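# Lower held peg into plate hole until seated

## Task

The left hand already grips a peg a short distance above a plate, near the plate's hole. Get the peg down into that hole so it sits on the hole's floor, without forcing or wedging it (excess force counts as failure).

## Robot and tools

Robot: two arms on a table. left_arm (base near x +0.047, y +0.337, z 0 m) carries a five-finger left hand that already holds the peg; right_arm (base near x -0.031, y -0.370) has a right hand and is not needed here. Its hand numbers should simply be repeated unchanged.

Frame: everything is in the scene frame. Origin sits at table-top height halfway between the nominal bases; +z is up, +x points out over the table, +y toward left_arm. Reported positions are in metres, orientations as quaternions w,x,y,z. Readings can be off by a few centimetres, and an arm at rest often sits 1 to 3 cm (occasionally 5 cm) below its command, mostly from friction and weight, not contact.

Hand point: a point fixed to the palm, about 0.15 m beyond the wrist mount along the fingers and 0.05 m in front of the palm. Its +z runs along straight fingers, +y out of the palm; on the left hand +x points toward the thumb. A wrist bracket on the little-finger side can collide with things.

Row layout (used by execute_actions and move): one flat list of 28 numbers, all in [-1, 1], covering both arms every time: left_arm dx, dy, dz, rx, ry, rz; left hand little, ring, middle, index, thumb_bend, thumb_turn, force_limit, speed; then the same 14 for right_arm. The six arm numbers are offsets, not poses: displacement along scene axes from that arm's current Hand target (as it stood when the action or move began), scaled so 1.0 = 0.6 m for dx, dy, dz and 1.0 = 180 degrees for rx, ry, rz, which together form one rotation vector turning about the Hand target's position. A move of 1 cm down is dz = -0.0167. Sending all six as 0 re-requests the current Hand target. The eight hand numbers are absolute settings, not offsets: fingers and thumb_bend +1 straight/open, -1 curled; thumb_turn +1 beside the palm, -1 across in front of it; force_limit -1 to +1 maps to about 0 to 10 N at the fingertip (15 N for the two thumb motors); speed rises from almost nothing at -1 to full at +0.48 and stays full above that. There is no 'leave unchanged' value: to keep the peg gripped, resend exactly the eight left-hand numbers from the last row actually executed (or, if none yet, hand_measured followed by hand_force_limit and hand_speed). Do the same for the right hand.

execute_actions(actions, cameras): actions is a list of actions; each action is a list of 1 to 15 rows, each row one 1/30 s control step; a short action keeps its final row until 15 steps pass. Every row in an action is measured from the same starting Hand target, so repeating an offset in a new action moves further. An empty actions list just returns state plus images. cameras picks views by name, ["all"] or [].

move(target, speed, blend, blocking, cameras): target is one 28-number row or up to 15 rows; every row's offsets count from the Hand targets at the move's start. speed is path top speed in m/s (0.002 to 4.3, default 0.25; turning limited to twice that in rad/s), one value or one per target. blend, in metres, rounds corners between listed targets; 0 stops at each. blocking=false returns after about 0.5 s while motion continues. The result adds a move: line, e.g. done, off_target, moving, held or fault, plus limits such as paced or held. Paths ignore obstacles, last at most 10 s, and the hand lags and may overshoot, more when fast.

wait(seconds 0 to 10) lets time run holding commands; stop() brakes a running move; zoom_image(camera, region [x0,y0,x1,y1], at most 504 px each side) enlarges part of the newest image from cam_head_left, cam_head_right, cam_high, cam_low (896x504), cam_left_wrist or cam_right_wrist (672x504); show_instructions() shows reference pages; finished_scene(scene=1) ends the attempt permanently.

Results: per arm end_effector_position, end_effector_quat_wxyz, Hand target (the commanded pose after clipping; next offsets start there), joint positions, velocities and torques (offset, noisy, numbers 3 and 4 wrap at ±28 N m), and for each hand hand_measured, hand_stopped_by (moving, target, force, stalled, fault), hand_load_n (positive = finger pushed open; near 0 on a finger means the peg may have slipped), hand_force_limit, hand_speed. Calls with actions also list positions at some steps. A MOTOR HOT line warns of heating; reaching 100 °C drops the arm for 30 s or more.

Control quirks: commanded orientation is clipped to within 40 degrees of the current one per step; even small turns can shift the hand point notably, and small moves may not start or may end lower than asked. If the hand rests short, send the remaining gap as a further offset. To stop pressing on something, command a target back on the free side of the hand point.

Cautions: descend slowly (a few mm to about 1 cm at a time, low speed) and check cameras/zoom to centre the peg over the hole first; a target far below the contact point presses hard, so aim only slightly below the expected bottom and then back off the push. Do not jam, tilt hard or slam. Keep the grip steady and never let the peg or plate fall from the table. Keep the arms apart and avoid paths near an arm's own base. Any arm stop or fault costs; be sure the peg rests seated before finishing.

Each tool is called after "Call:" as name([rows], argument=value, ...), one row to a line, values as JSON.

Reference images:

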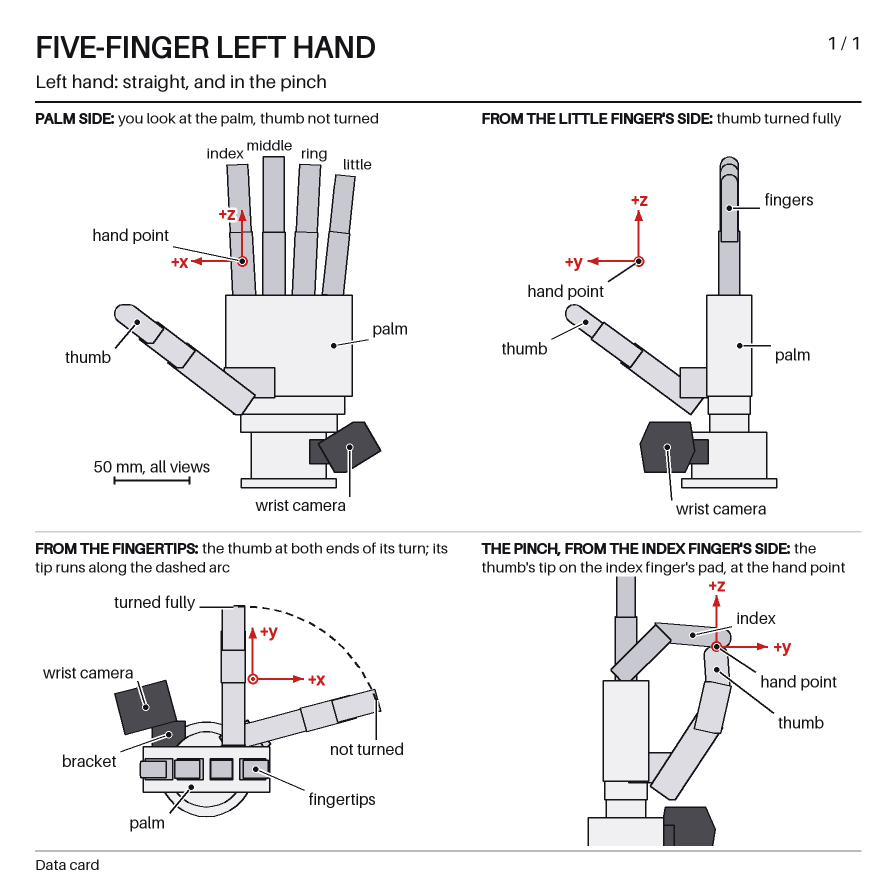

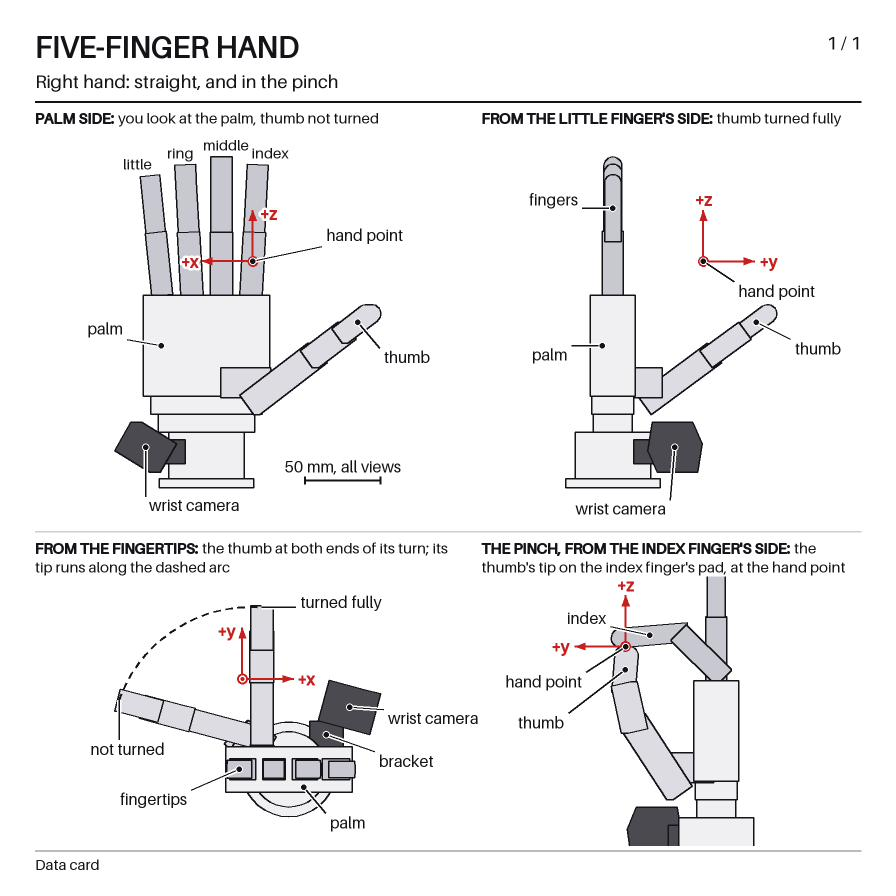

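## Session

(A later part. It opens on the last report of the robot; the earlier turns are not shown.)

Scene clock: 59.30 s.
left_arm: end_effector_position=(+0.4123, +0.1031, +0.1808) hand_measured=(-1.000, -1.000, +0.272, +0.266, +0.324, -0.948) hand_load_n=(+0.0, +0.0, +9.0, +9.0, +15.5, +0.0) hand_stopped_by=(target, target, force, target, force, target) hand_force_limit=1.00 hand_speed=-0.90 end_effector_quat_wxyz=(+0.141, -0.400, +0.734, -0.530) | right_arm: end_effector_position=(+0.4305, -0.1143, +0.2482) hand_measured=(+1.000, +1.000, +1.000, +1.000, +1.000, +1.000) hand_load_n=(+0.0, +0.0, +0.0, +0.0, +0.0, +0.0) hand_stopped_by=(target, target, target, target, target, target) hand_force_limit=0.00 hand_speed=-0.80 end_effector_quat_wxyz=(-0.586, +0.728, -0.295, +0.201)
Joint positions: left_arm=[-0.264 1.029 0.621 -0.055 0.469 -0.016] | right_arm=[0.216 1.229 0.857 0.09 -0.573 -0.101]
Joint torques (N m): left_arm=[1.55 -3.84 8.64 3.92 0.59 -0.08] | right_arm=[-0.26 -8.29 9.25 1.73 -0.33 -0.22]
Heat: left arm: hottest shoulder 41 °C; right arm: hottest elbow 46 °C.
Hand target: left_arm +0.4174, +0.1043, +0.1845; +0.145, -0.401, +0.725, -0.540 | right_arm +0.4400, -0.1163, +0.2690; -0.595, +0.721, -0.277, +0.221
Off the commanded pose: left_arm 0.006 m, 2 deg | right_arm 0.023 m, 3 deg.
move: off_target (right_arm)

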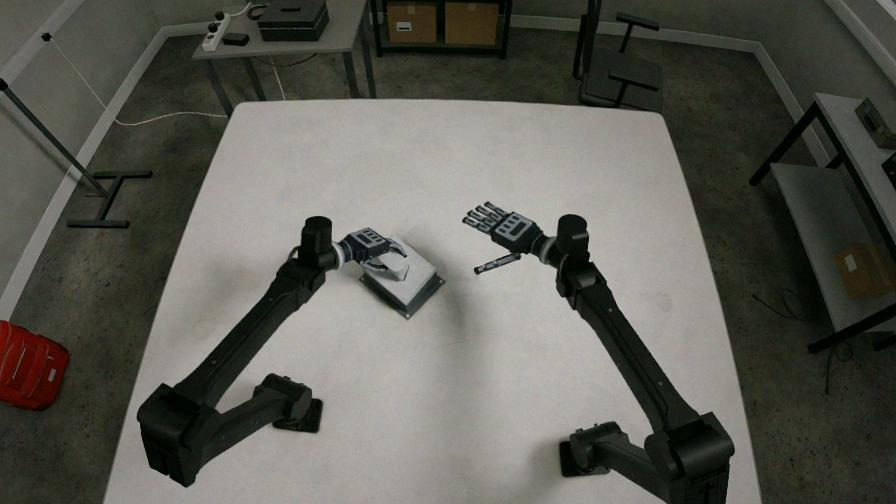

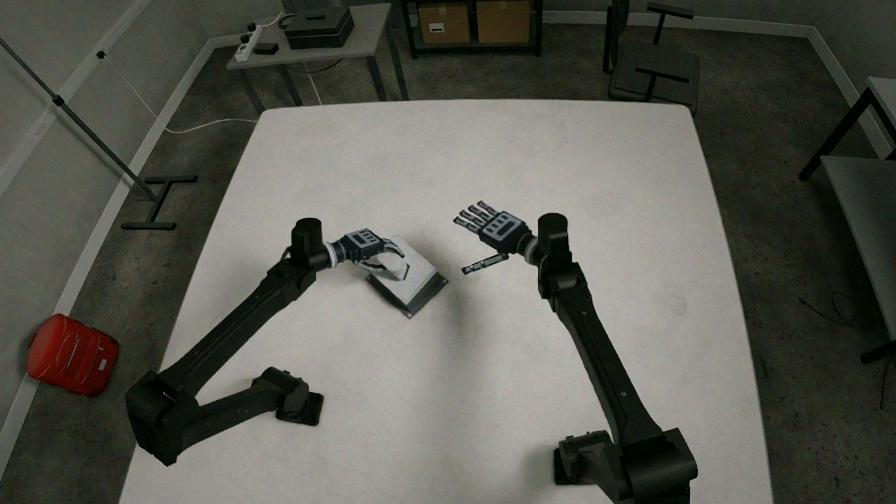

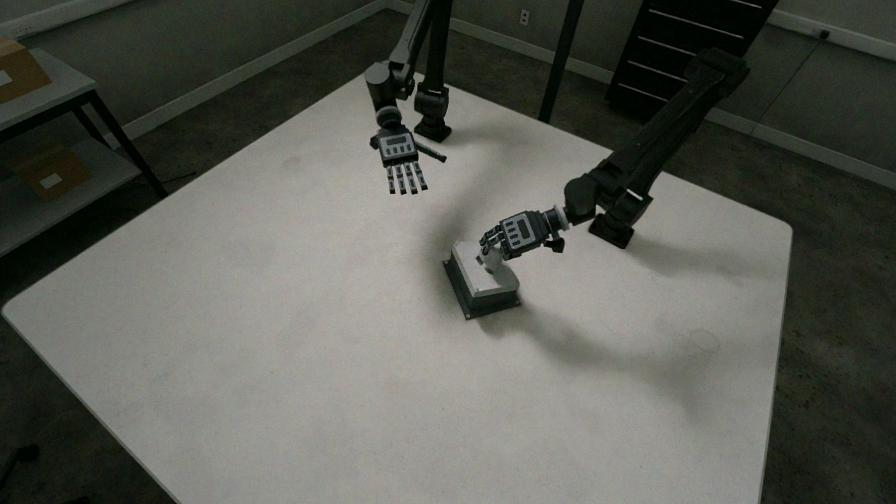

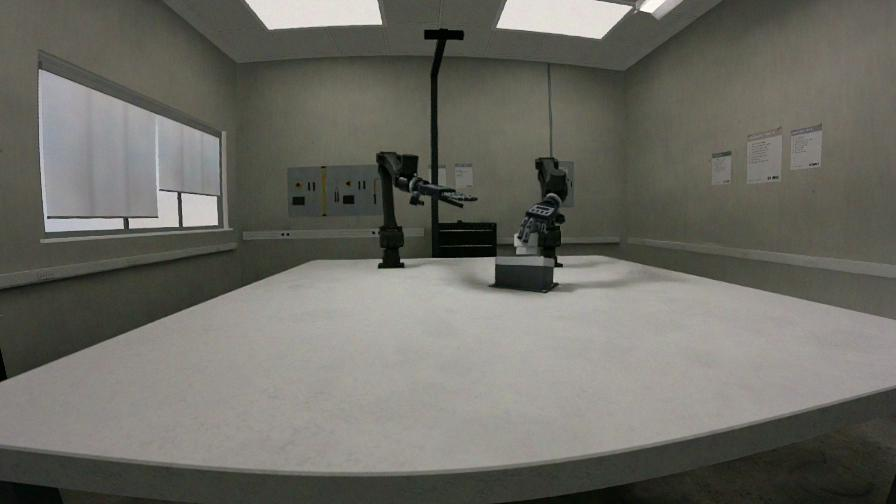

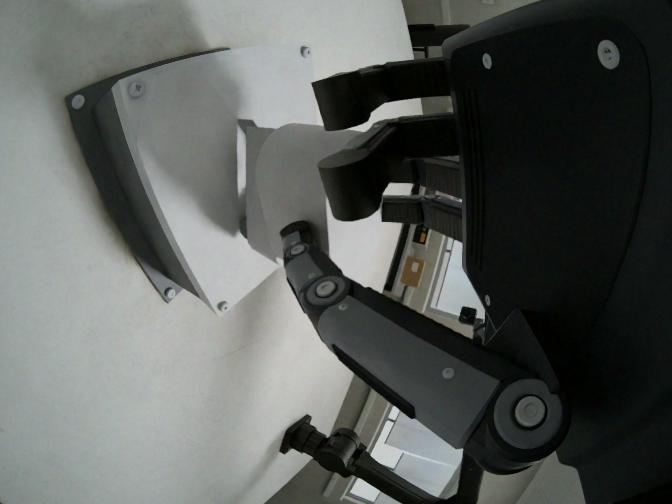

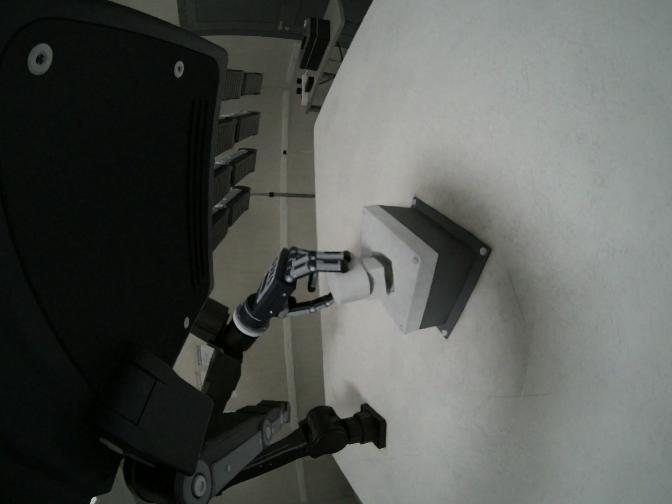

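Call:
move(target=[0.009,-0.003,-0.003,0,0,0,-1.0,-1.0,0.272,0.264,0.324,-0.948,1.0,-0.9, 0.0,0.0,0,0,0,0,1,1,1,1,1,1,0,-0.8], speed=0.08, cameras=["all"])

Call:
zoom_image(camera="cam_right_wrist", region=[365, 245, 405, 305])

Call:
zoom_image(camera="cam_head_left", region=[380, 245, 420, 285])

Call:
zoom_image(camera="cam_head_right", region=[380, 245, 420, 285])

Call:
zoom_image(camera="cam_high", region=[470, 250, 500, 280])

Call:
zoom_image(camera="cam_low", region=[505, 225, 545, 265])

Call:
zoom_image(camera="cam_left_wrist", region=[225, 105, 285, 255])

Scene clock: 67.03 s.
left_arm: end_effector_position=(+0.4153, +0.1022, +0.1751) hand_measured=(-1.000, -1.000, +0.272, +0.266, +0.324, -0.948) hand_load_n=(+0.0, +0.0, +8.5, +9.0, +15.5, +0.0) hand_stopped_by=(target, target, force, target, force, target) hand_force_limit=1.00 hand_speed=-0.90 end_effector_quat_wxyz=(+0.139, -0.401, +0.736, -0.528) | right_arm: end_effector_position=(+0.4305, -0.1143, +0.2482) hand_measured=(+1.000, +1.000, +1.000, +1.000, +1.000, +1.000) hand_load_n=(+0.0, +0.0, +0.0, +0.0, +0.0, -0.5) hand_stopped_by=(target, target, target, target, target, target) hand_force_limit=0.00 hand_speed=-0.80 end_effector_quat_wxyz=(-0.586, +0.728, -0.295, +0.201)
Joint positions: left_arm=[-0.264 1.05 0.621 -0.041 0.469 -0.016] | right_arm=[0.216 1.229 0.857 0.09 -0.573 -0.101]
Joint torques (N m): left_arm=[1.55 -4.01 9.29 3.82 0.58 -0.08] | right_arm=[-0.21 -8.35 9.25 1.74 -0.33 -0.22]
Heat: left arm: hottest shoulder 41 °C; right arm: hottest elbow 47 °C.
Hand target: left_arm +0.4228, +0.1025, +0.1826; +0.145, -0.401, +0.725, -0.540 | right_arm +0.4400, -0.1163, +0.2690; -0.595, +0.721, -0.277, +0.221
Off the commanded pose: left_arm 0.011 m, 2 deg | right_arm 0.023 m, 3 deg.
move: off_target (left_arm, right_arm)

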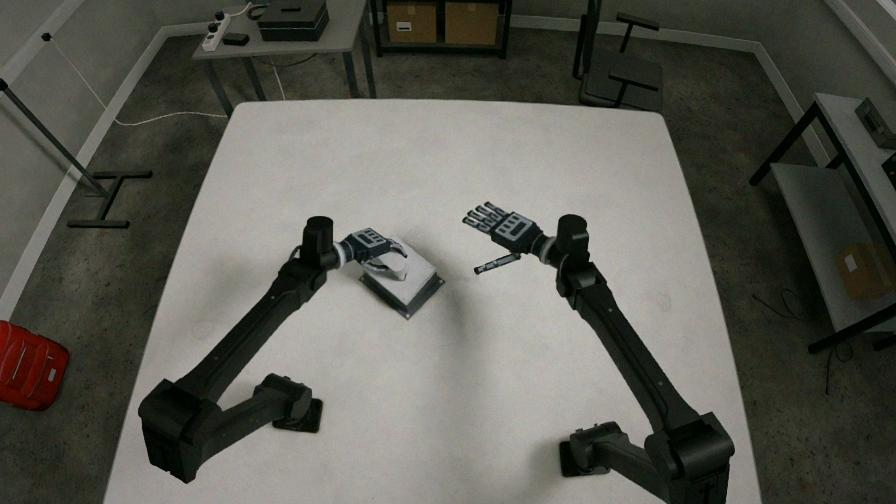

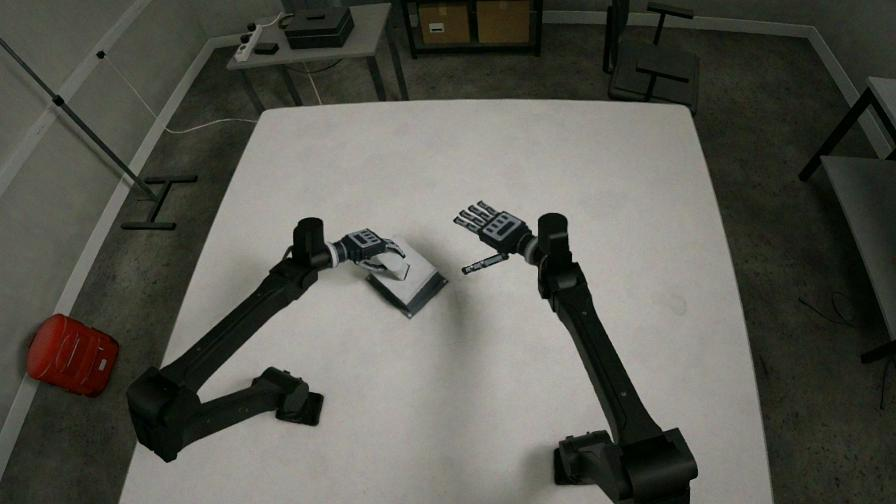

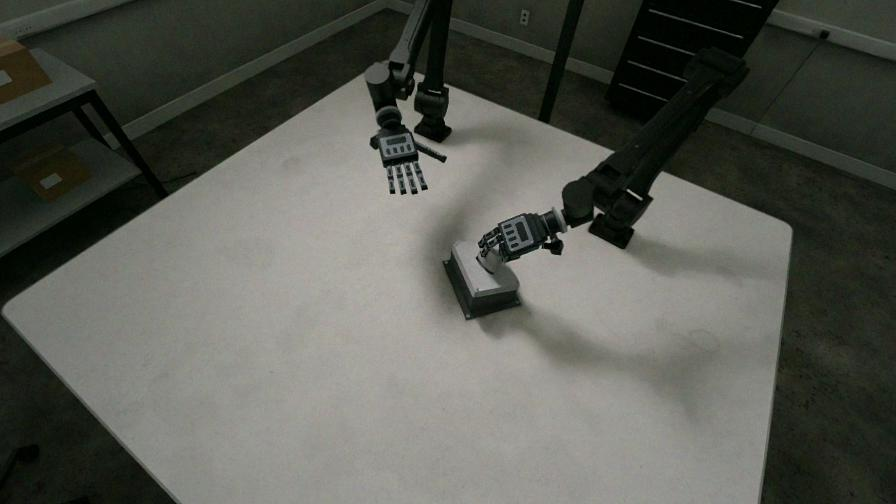

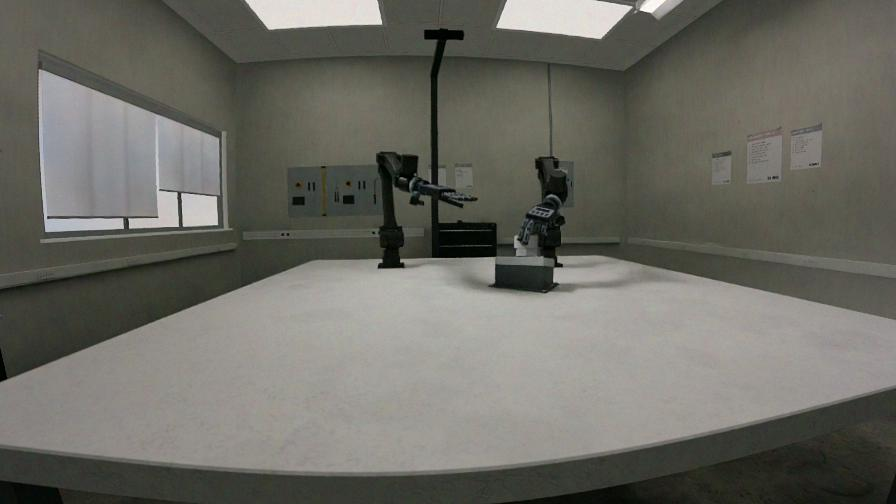

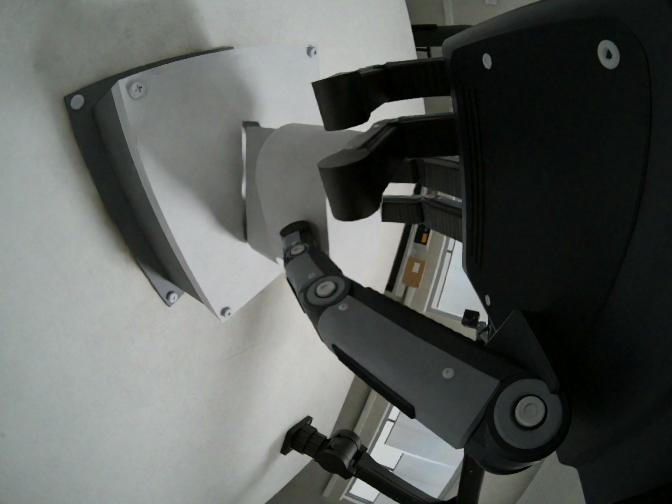

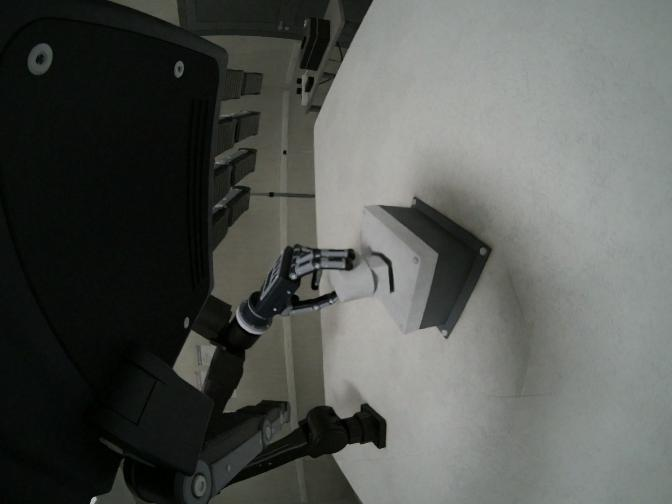

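Scaled by 8.400 from the camera's 672x504 image, which has a finer 960x720 frame.

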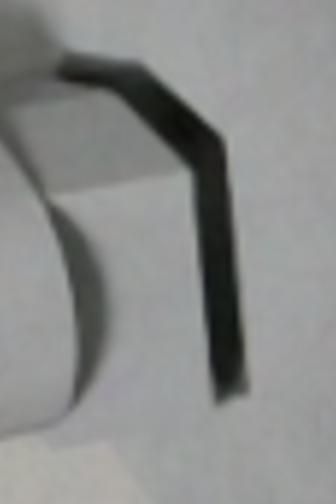

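Scaled by 12.600 from the camera's 896x504 image, which has a finer 1280x720 frame.

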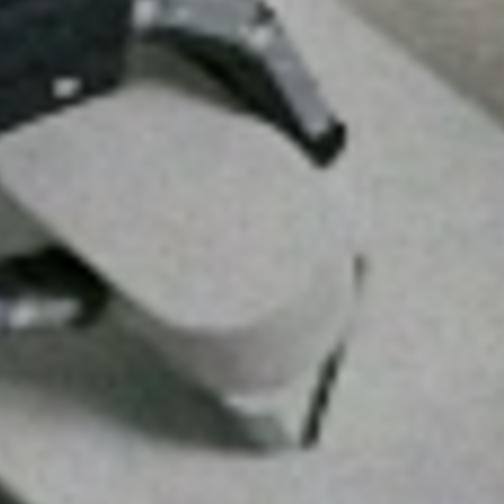

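Scaled by 12.600 from the camera's 896x504 image, which has a finer 1280x720 frame.

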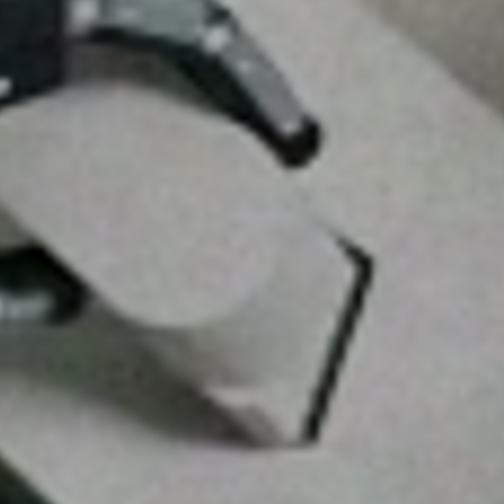

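Scaled by 16.800 from the camera's 896x504 image, which has a finer 1280x720 frame.

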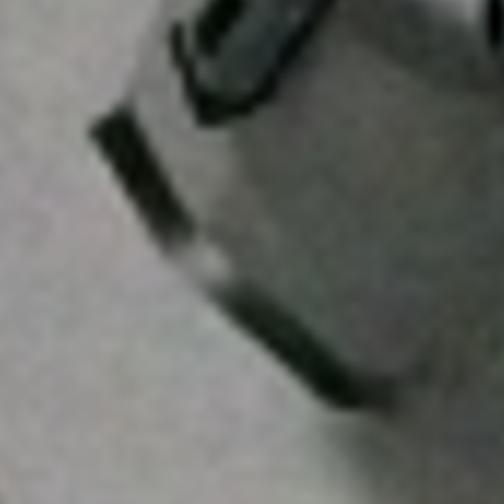

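Scaled by 12.600 from the camera's 896x504 image, which has a finer 1280x720 frame.

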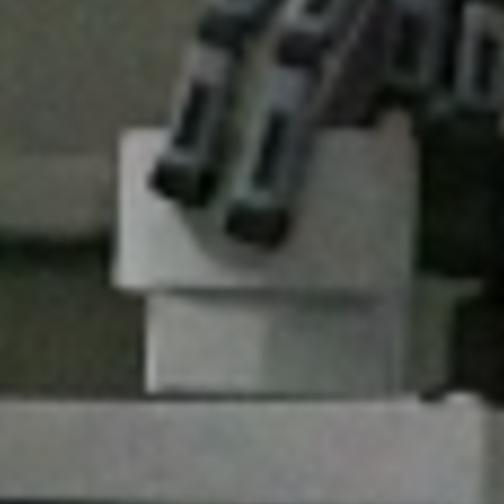

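Scaled by 3.360 from the camera's 672x504 image, which has a finer 960x720 frame.

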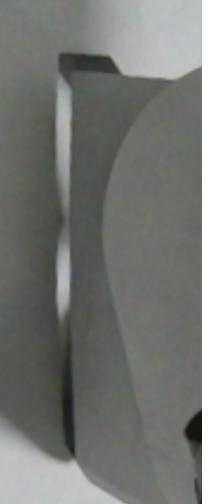

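Call:
move(target=[0.006,-0.007,0.005,0,0,0,-1.0,-1.0,0.272,0.264,0.324,-0.948,1.0,-0.9, 0.0,0.0,0,0,0,0,1,1,1,1,1,1,0,-0.8], speed=0.08, cameras=["all"])

Call:
zoom_image(camera="cam_right_wrist", region=[365, 245, 405, 305])

Call:
zoom_image(camera="cam_head_left", region=[380, 245, 420, 285])

Call:
zoom_image(camera="cam_head_right", region=[380, 245, 420, 285])

Call:
zoom_image(camera="cam_high", region=[470, 250, 500, 280])

Call:
zoom_image(camera="cam_low", region=[505, 225, 545, 265])

Call:
zoom_image(camera="cam_left_wrist", region=[225, 105, 285, 255])

Scene clock: 69.33 s.
left_arm: end_effector_position=(+0.4157, +0.1020, +0.1717) hand_measured=(-1.000, -1.000, +0.272, +0.266, +0.324, -0.948) hand_load_n=(+0.0, +0.0, +8.5, +8.5, +15.0, +0.0) hand_stopped_by=(target, target, force, target, force, target) hand_force_limit=1.00 hand_speed=-0.90 end_effector_quat_wxyz=(+0.136, -0.404, +0.736, -0.525) | right_arm: end_effector_position=(+0.4305, -0.1143, +0.2482) hand_measured=(+1.000, +1.000, +1.000, +1.000, +1.000, +1.000) hand_load_n=(+0.0, +0.0, +0.0, +0.0, +0.0, +0.0) hand_stopped_by=(target, target, target, target, target, target) hand_force_limit=0.00 hand_speed=-0.80 end_effector_quat_wxyz=(-0.586, +0.728, -0.295, +0.201)
Joint positions: left_arm=[-0.264 1.059 0.621 -0.041 0.469 -0.018] | right_arm=[0.216 1.229 0.857 0.09 -0.573 -0.101]
Joint torques (N m): left_arm=[0.79 -4.01 10.5 3.79 0.24 -0.1] | right_arm=[-0.26 -8.29 9.24 1.74 -0.32 -0.22]
Heat: left arm: hottest shoulder 41 °C; right arm: hottest elbow 47 °C.
Hand target: left_arm +0.4264, +0.0983, +0.1858; +0.145, -0.401, +0.725, -0.540 | right_arm +0.4400, -0.1163, +0.2690; -0.595, +0.721, -0.277, +0.221
Off the commanded pose: left_arm 0.018 m, 2 deg | right_arm 0.023 m, 3 deg.
move: off_target (left_arm, right_arm)

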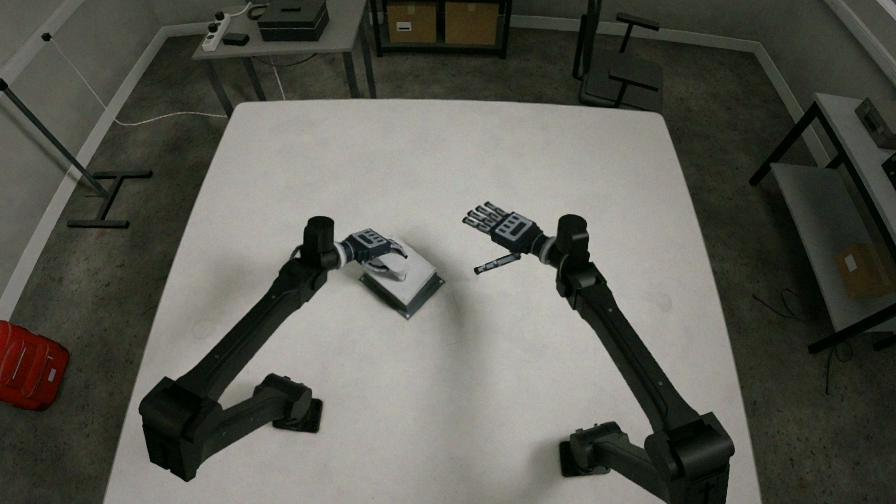

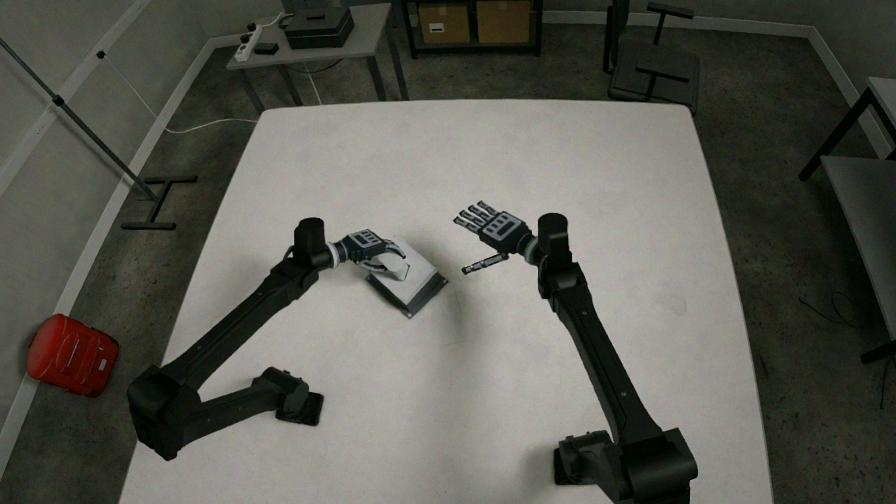

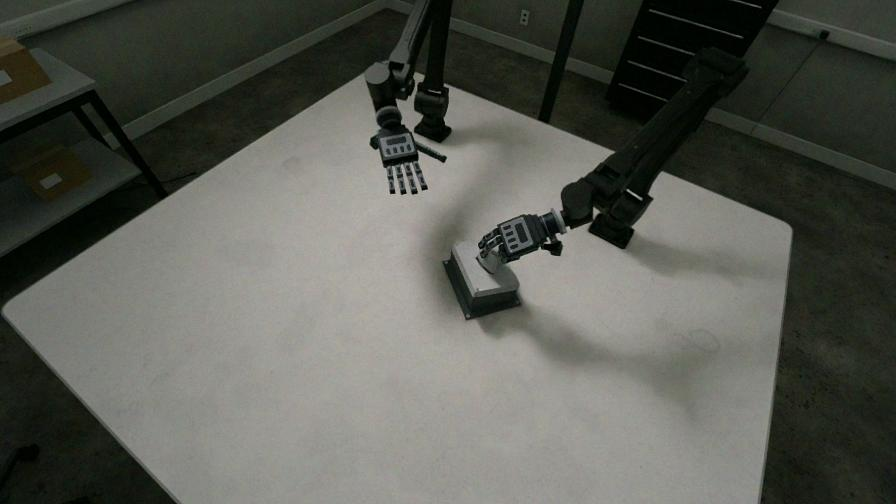

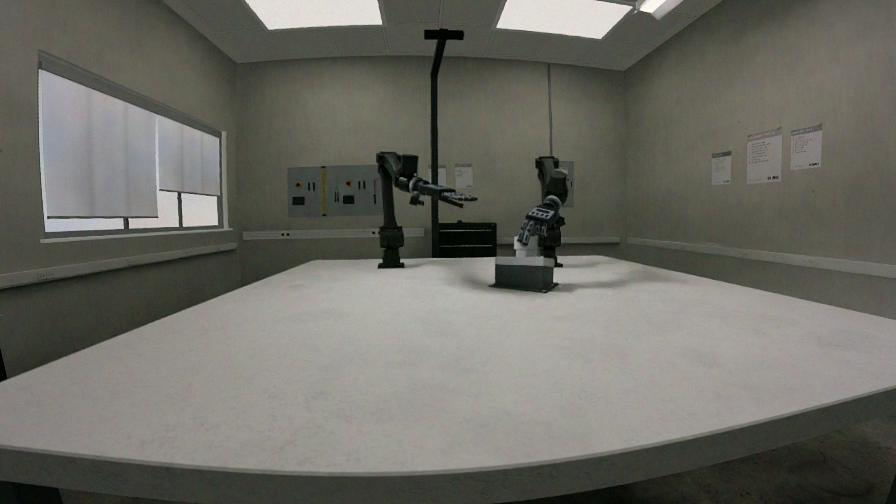

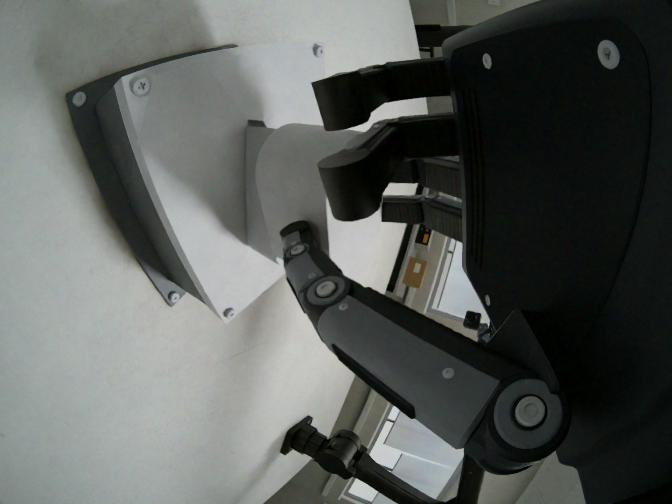

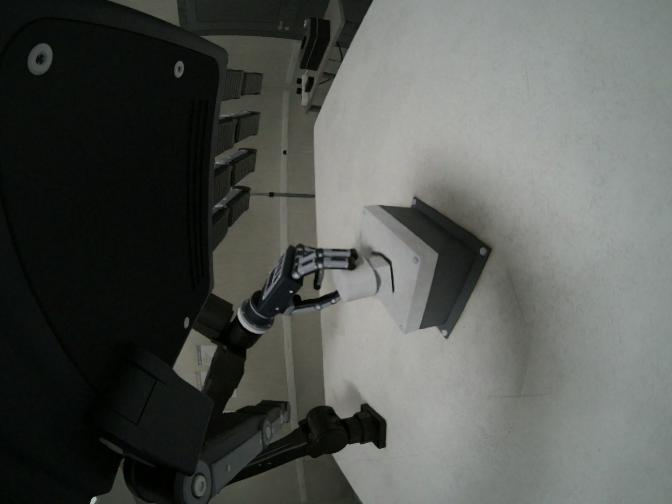

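Scaled by 8.400 from the camera's 672x504 image, which has a finer 960x720 frame.

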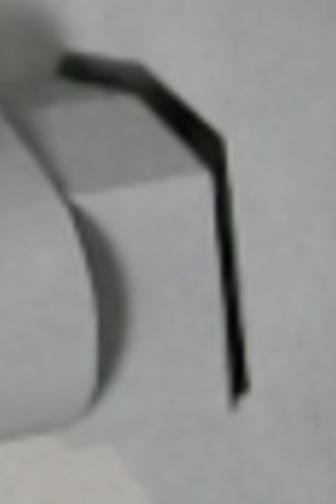

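Scaled by 12.600 from the camera's 896x504 image, which has a finer 1280x720 frame.

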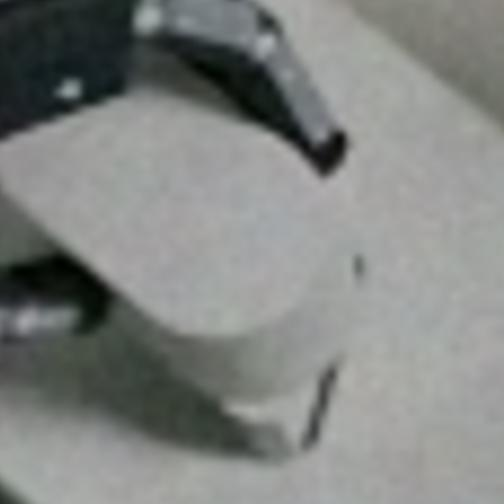

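Scaled by 12.600 from the camera's 896x504 image, which has a finer 1280x720 frame.

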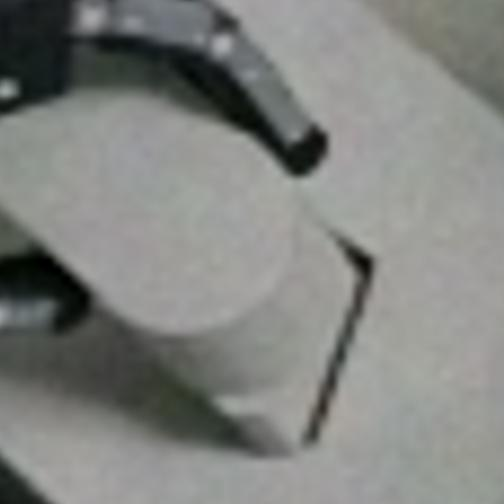

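Scaled by 16.800 from the camera's 896x504 image, which has a finer 1280x720 frame.

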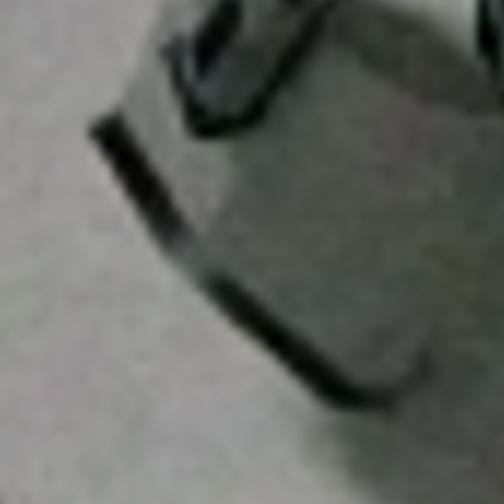

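Scaled by 12.600 from the camera's 896x504 image, which has a finer 1280x720 frame.

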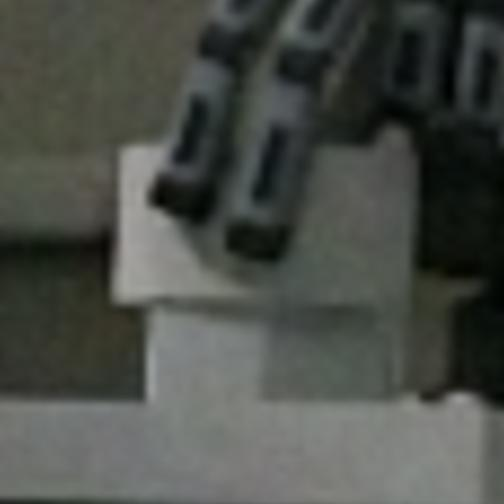

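Scaled by 3.360 from the camera's 672x504 image, which has a finer 960x720 frame.

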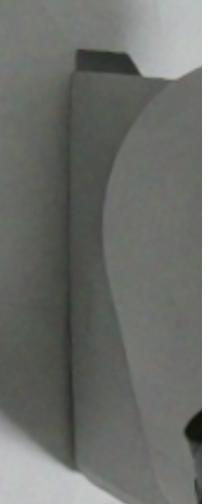

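Call:
move([
  [-0.0033,0.01,0.02,0,0,0,-1.0,-1.0,0.272,0.264,0.324,-0.948,1.0,-0.9, 0.0,0.0,0,0,0,0,1,1,1,1,1,1,0,-0.8],
  [-0.0033,0.01,-0.010,0,0,0,-1.0,-1.0,0.272,0.264,0.324,-0.948,1.0,-0.9, 0.0,0.0,0,0,0,0,1,1,1,1,1,1,0,-0.8],
], speed=0.08, cameras=["all"])

Call:
zoom_image(camera="cam_right_wrist", region=[365, 245, 405, 305])

Call:
zoom_image(camera="cam_left_wrist", region=[225, 105, 285, 255])

Call:
zoom_image(camera="cam_high", region=[470, 250, 500, 280])

Call:
zoom_image(camera="cam_low", region=[505, 225, 545, 265])

Call:
zoom_image(camera="cam_head_right", region=[380, 245, 420, 285])

Scene clock: 72.13 s.
left_arm: end_effector_position=(+0.4177, +0.1033, +0.1743) hand_measured=(-1.000, -1.000, +0.272, +0.266, +0.324, -0.948) hand_load_n=(+0.0, +0.0, +8.5, +8.5, +15.5, +0.0) hand_stopped_by=(target, target, force, target, force, target) hand_force_limit=1.00 hand_speed=-0.90 end_effector_quat_wxyz=(+0.139, -0.402, +0.734, -0.529) | right_arm: end_effector_position=(+0.4305, -0.1143, +0.2482) hand_measured=(+1.000, +1.000, +1.000, +1.000, +1.000, +1.000) hand_load_n=(+0.0, +0.0, +0.0, +0.0, +0.0, +0.0) hand_stopped_by=(target, target, target, target, target, target) hand_force_limit=0.00 hand_speed=-0.80 end_effector_quat_wxyz=(-0.586, +0.728, -0.295, +0.201)
Joint positions: left_arm=[-0.257 1.057 0.621 -0.031 0.475 -0.018] | right_arm=[0.216 1.229 0.857 0.09 -0.573 -0.101]
Joint torques (N m): left_arm=[1.55 -4.07 8.95 3.82 0.59 -0.03] | right_arm=[-0.21 -8.29 9.22 1.77 -0.33 -0.22]
Heat: left arm: hottest shoulder 41 °C; right arm: hottest elbow 47 °C.
Hand target: left_arm +0.4244, +0.1043, +0.1798; +0.145, -0.401, +0.725, -0.540 | right_arm +0.4400, -0.1163, +0.2690; -0.595, +0.721, -0.277, +0.221
Off the commanded pose: left_arm 0.009 m, 2 deg | right_arm 0.023 m, 3 deg.
move: off_target (right_arm)

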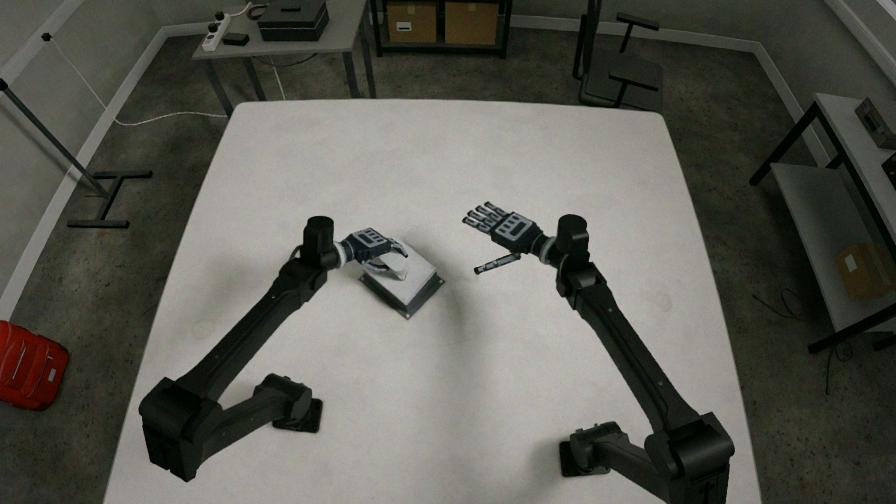

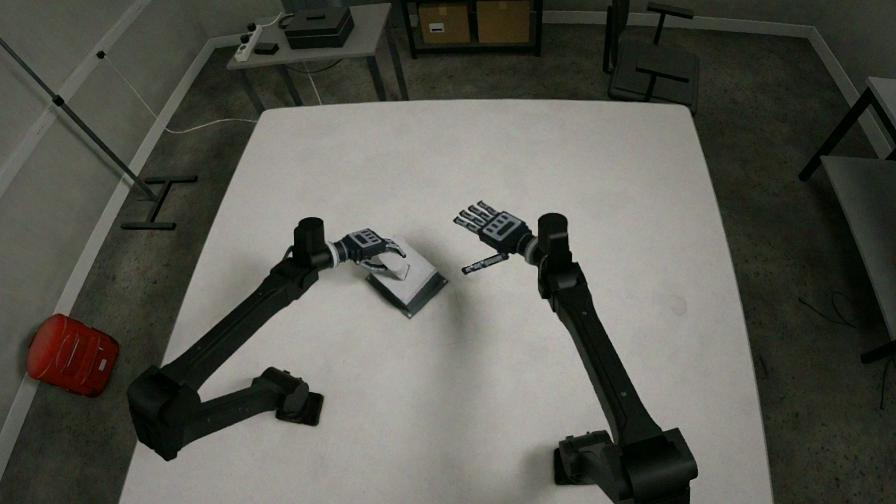

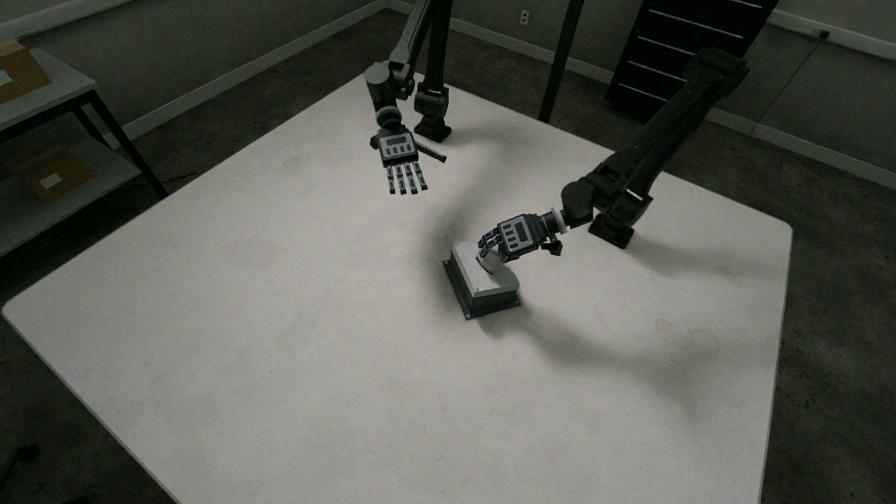

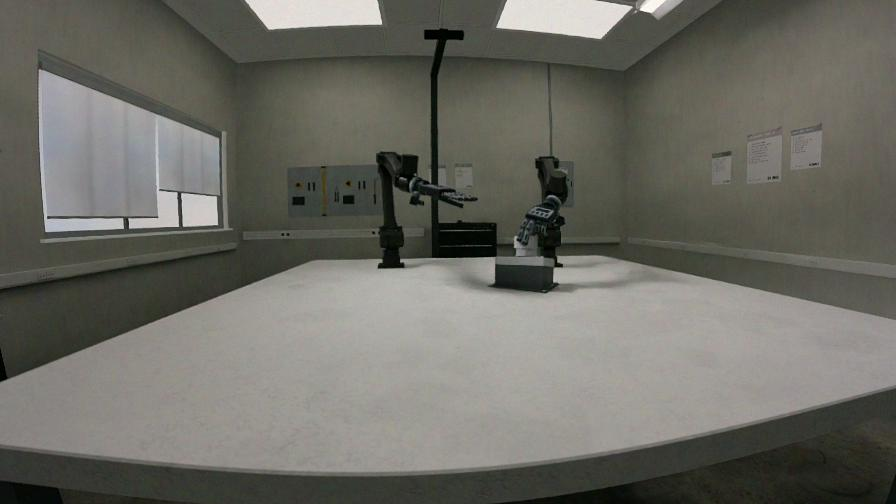

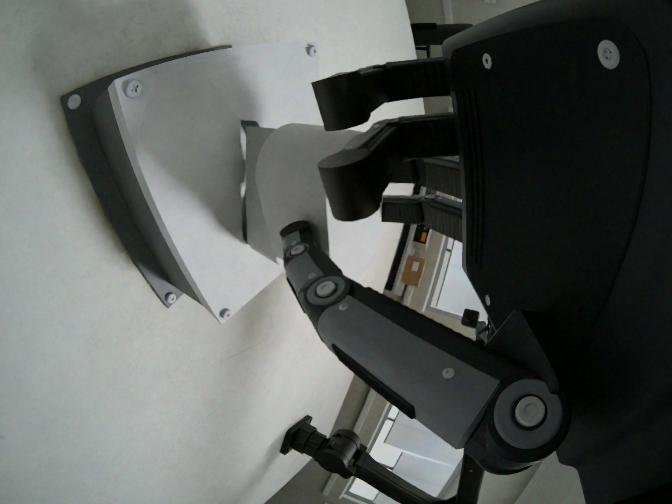

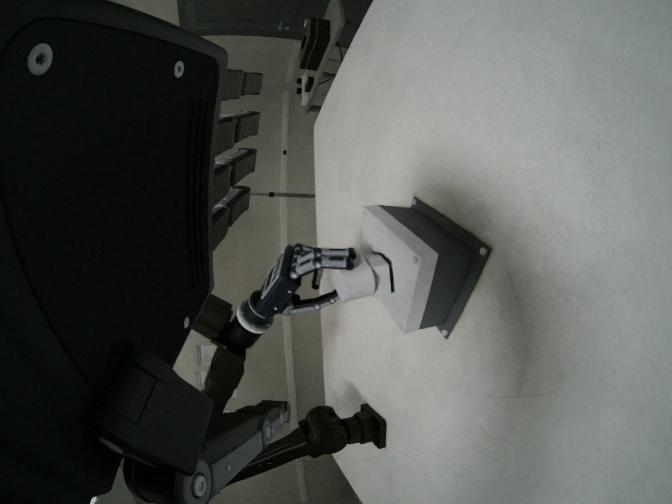

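Scaled by 8.400 from the camera's 672x504 image, which has a finer 960x720 frame.

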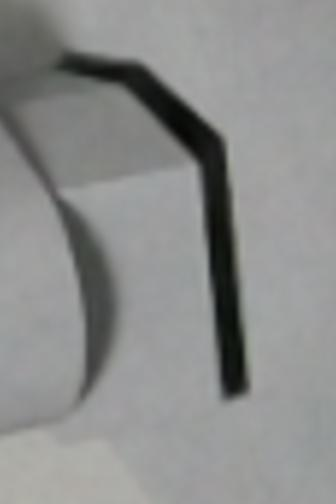

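Scaled by 3.360 from the camera's 672x504 image, which has a finer 960x720 frame.

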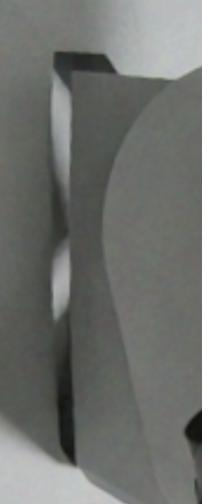

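Scaled by 16.800 from the camera's 896x504 image, which has a finer 1280x720 frame.

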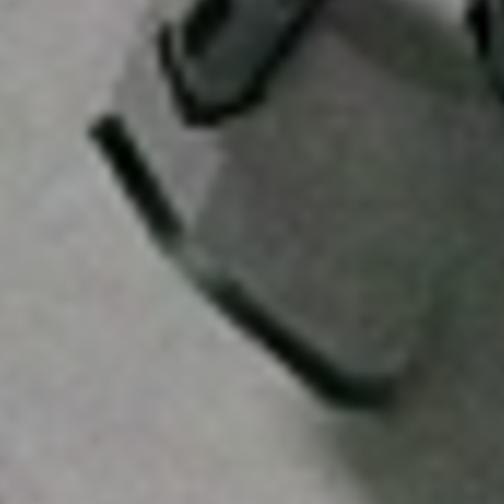

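Scaled by 12.600 from the camera's 896x504 image, which has a finer 1280x720 frame.

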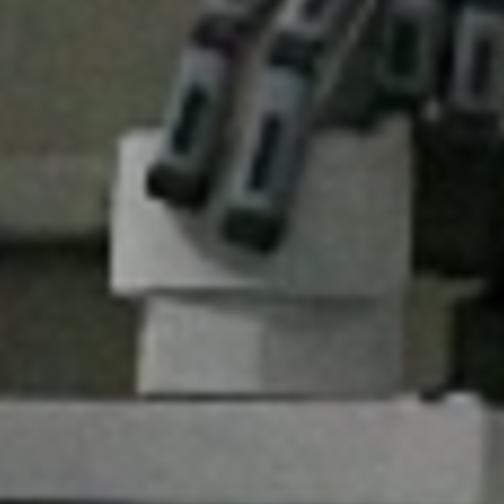

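Scaled by 12.600 from the camera's 896x504 image, which has a finer 1280x720 frame.

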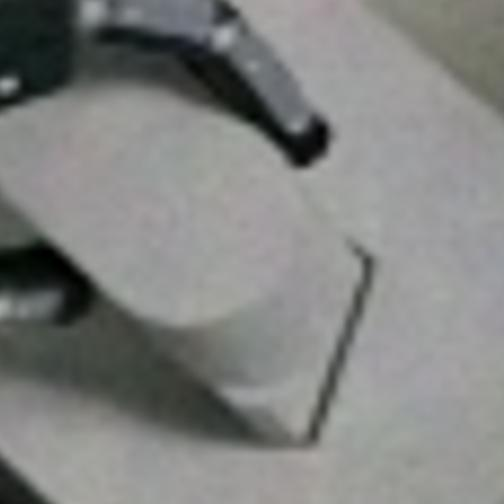

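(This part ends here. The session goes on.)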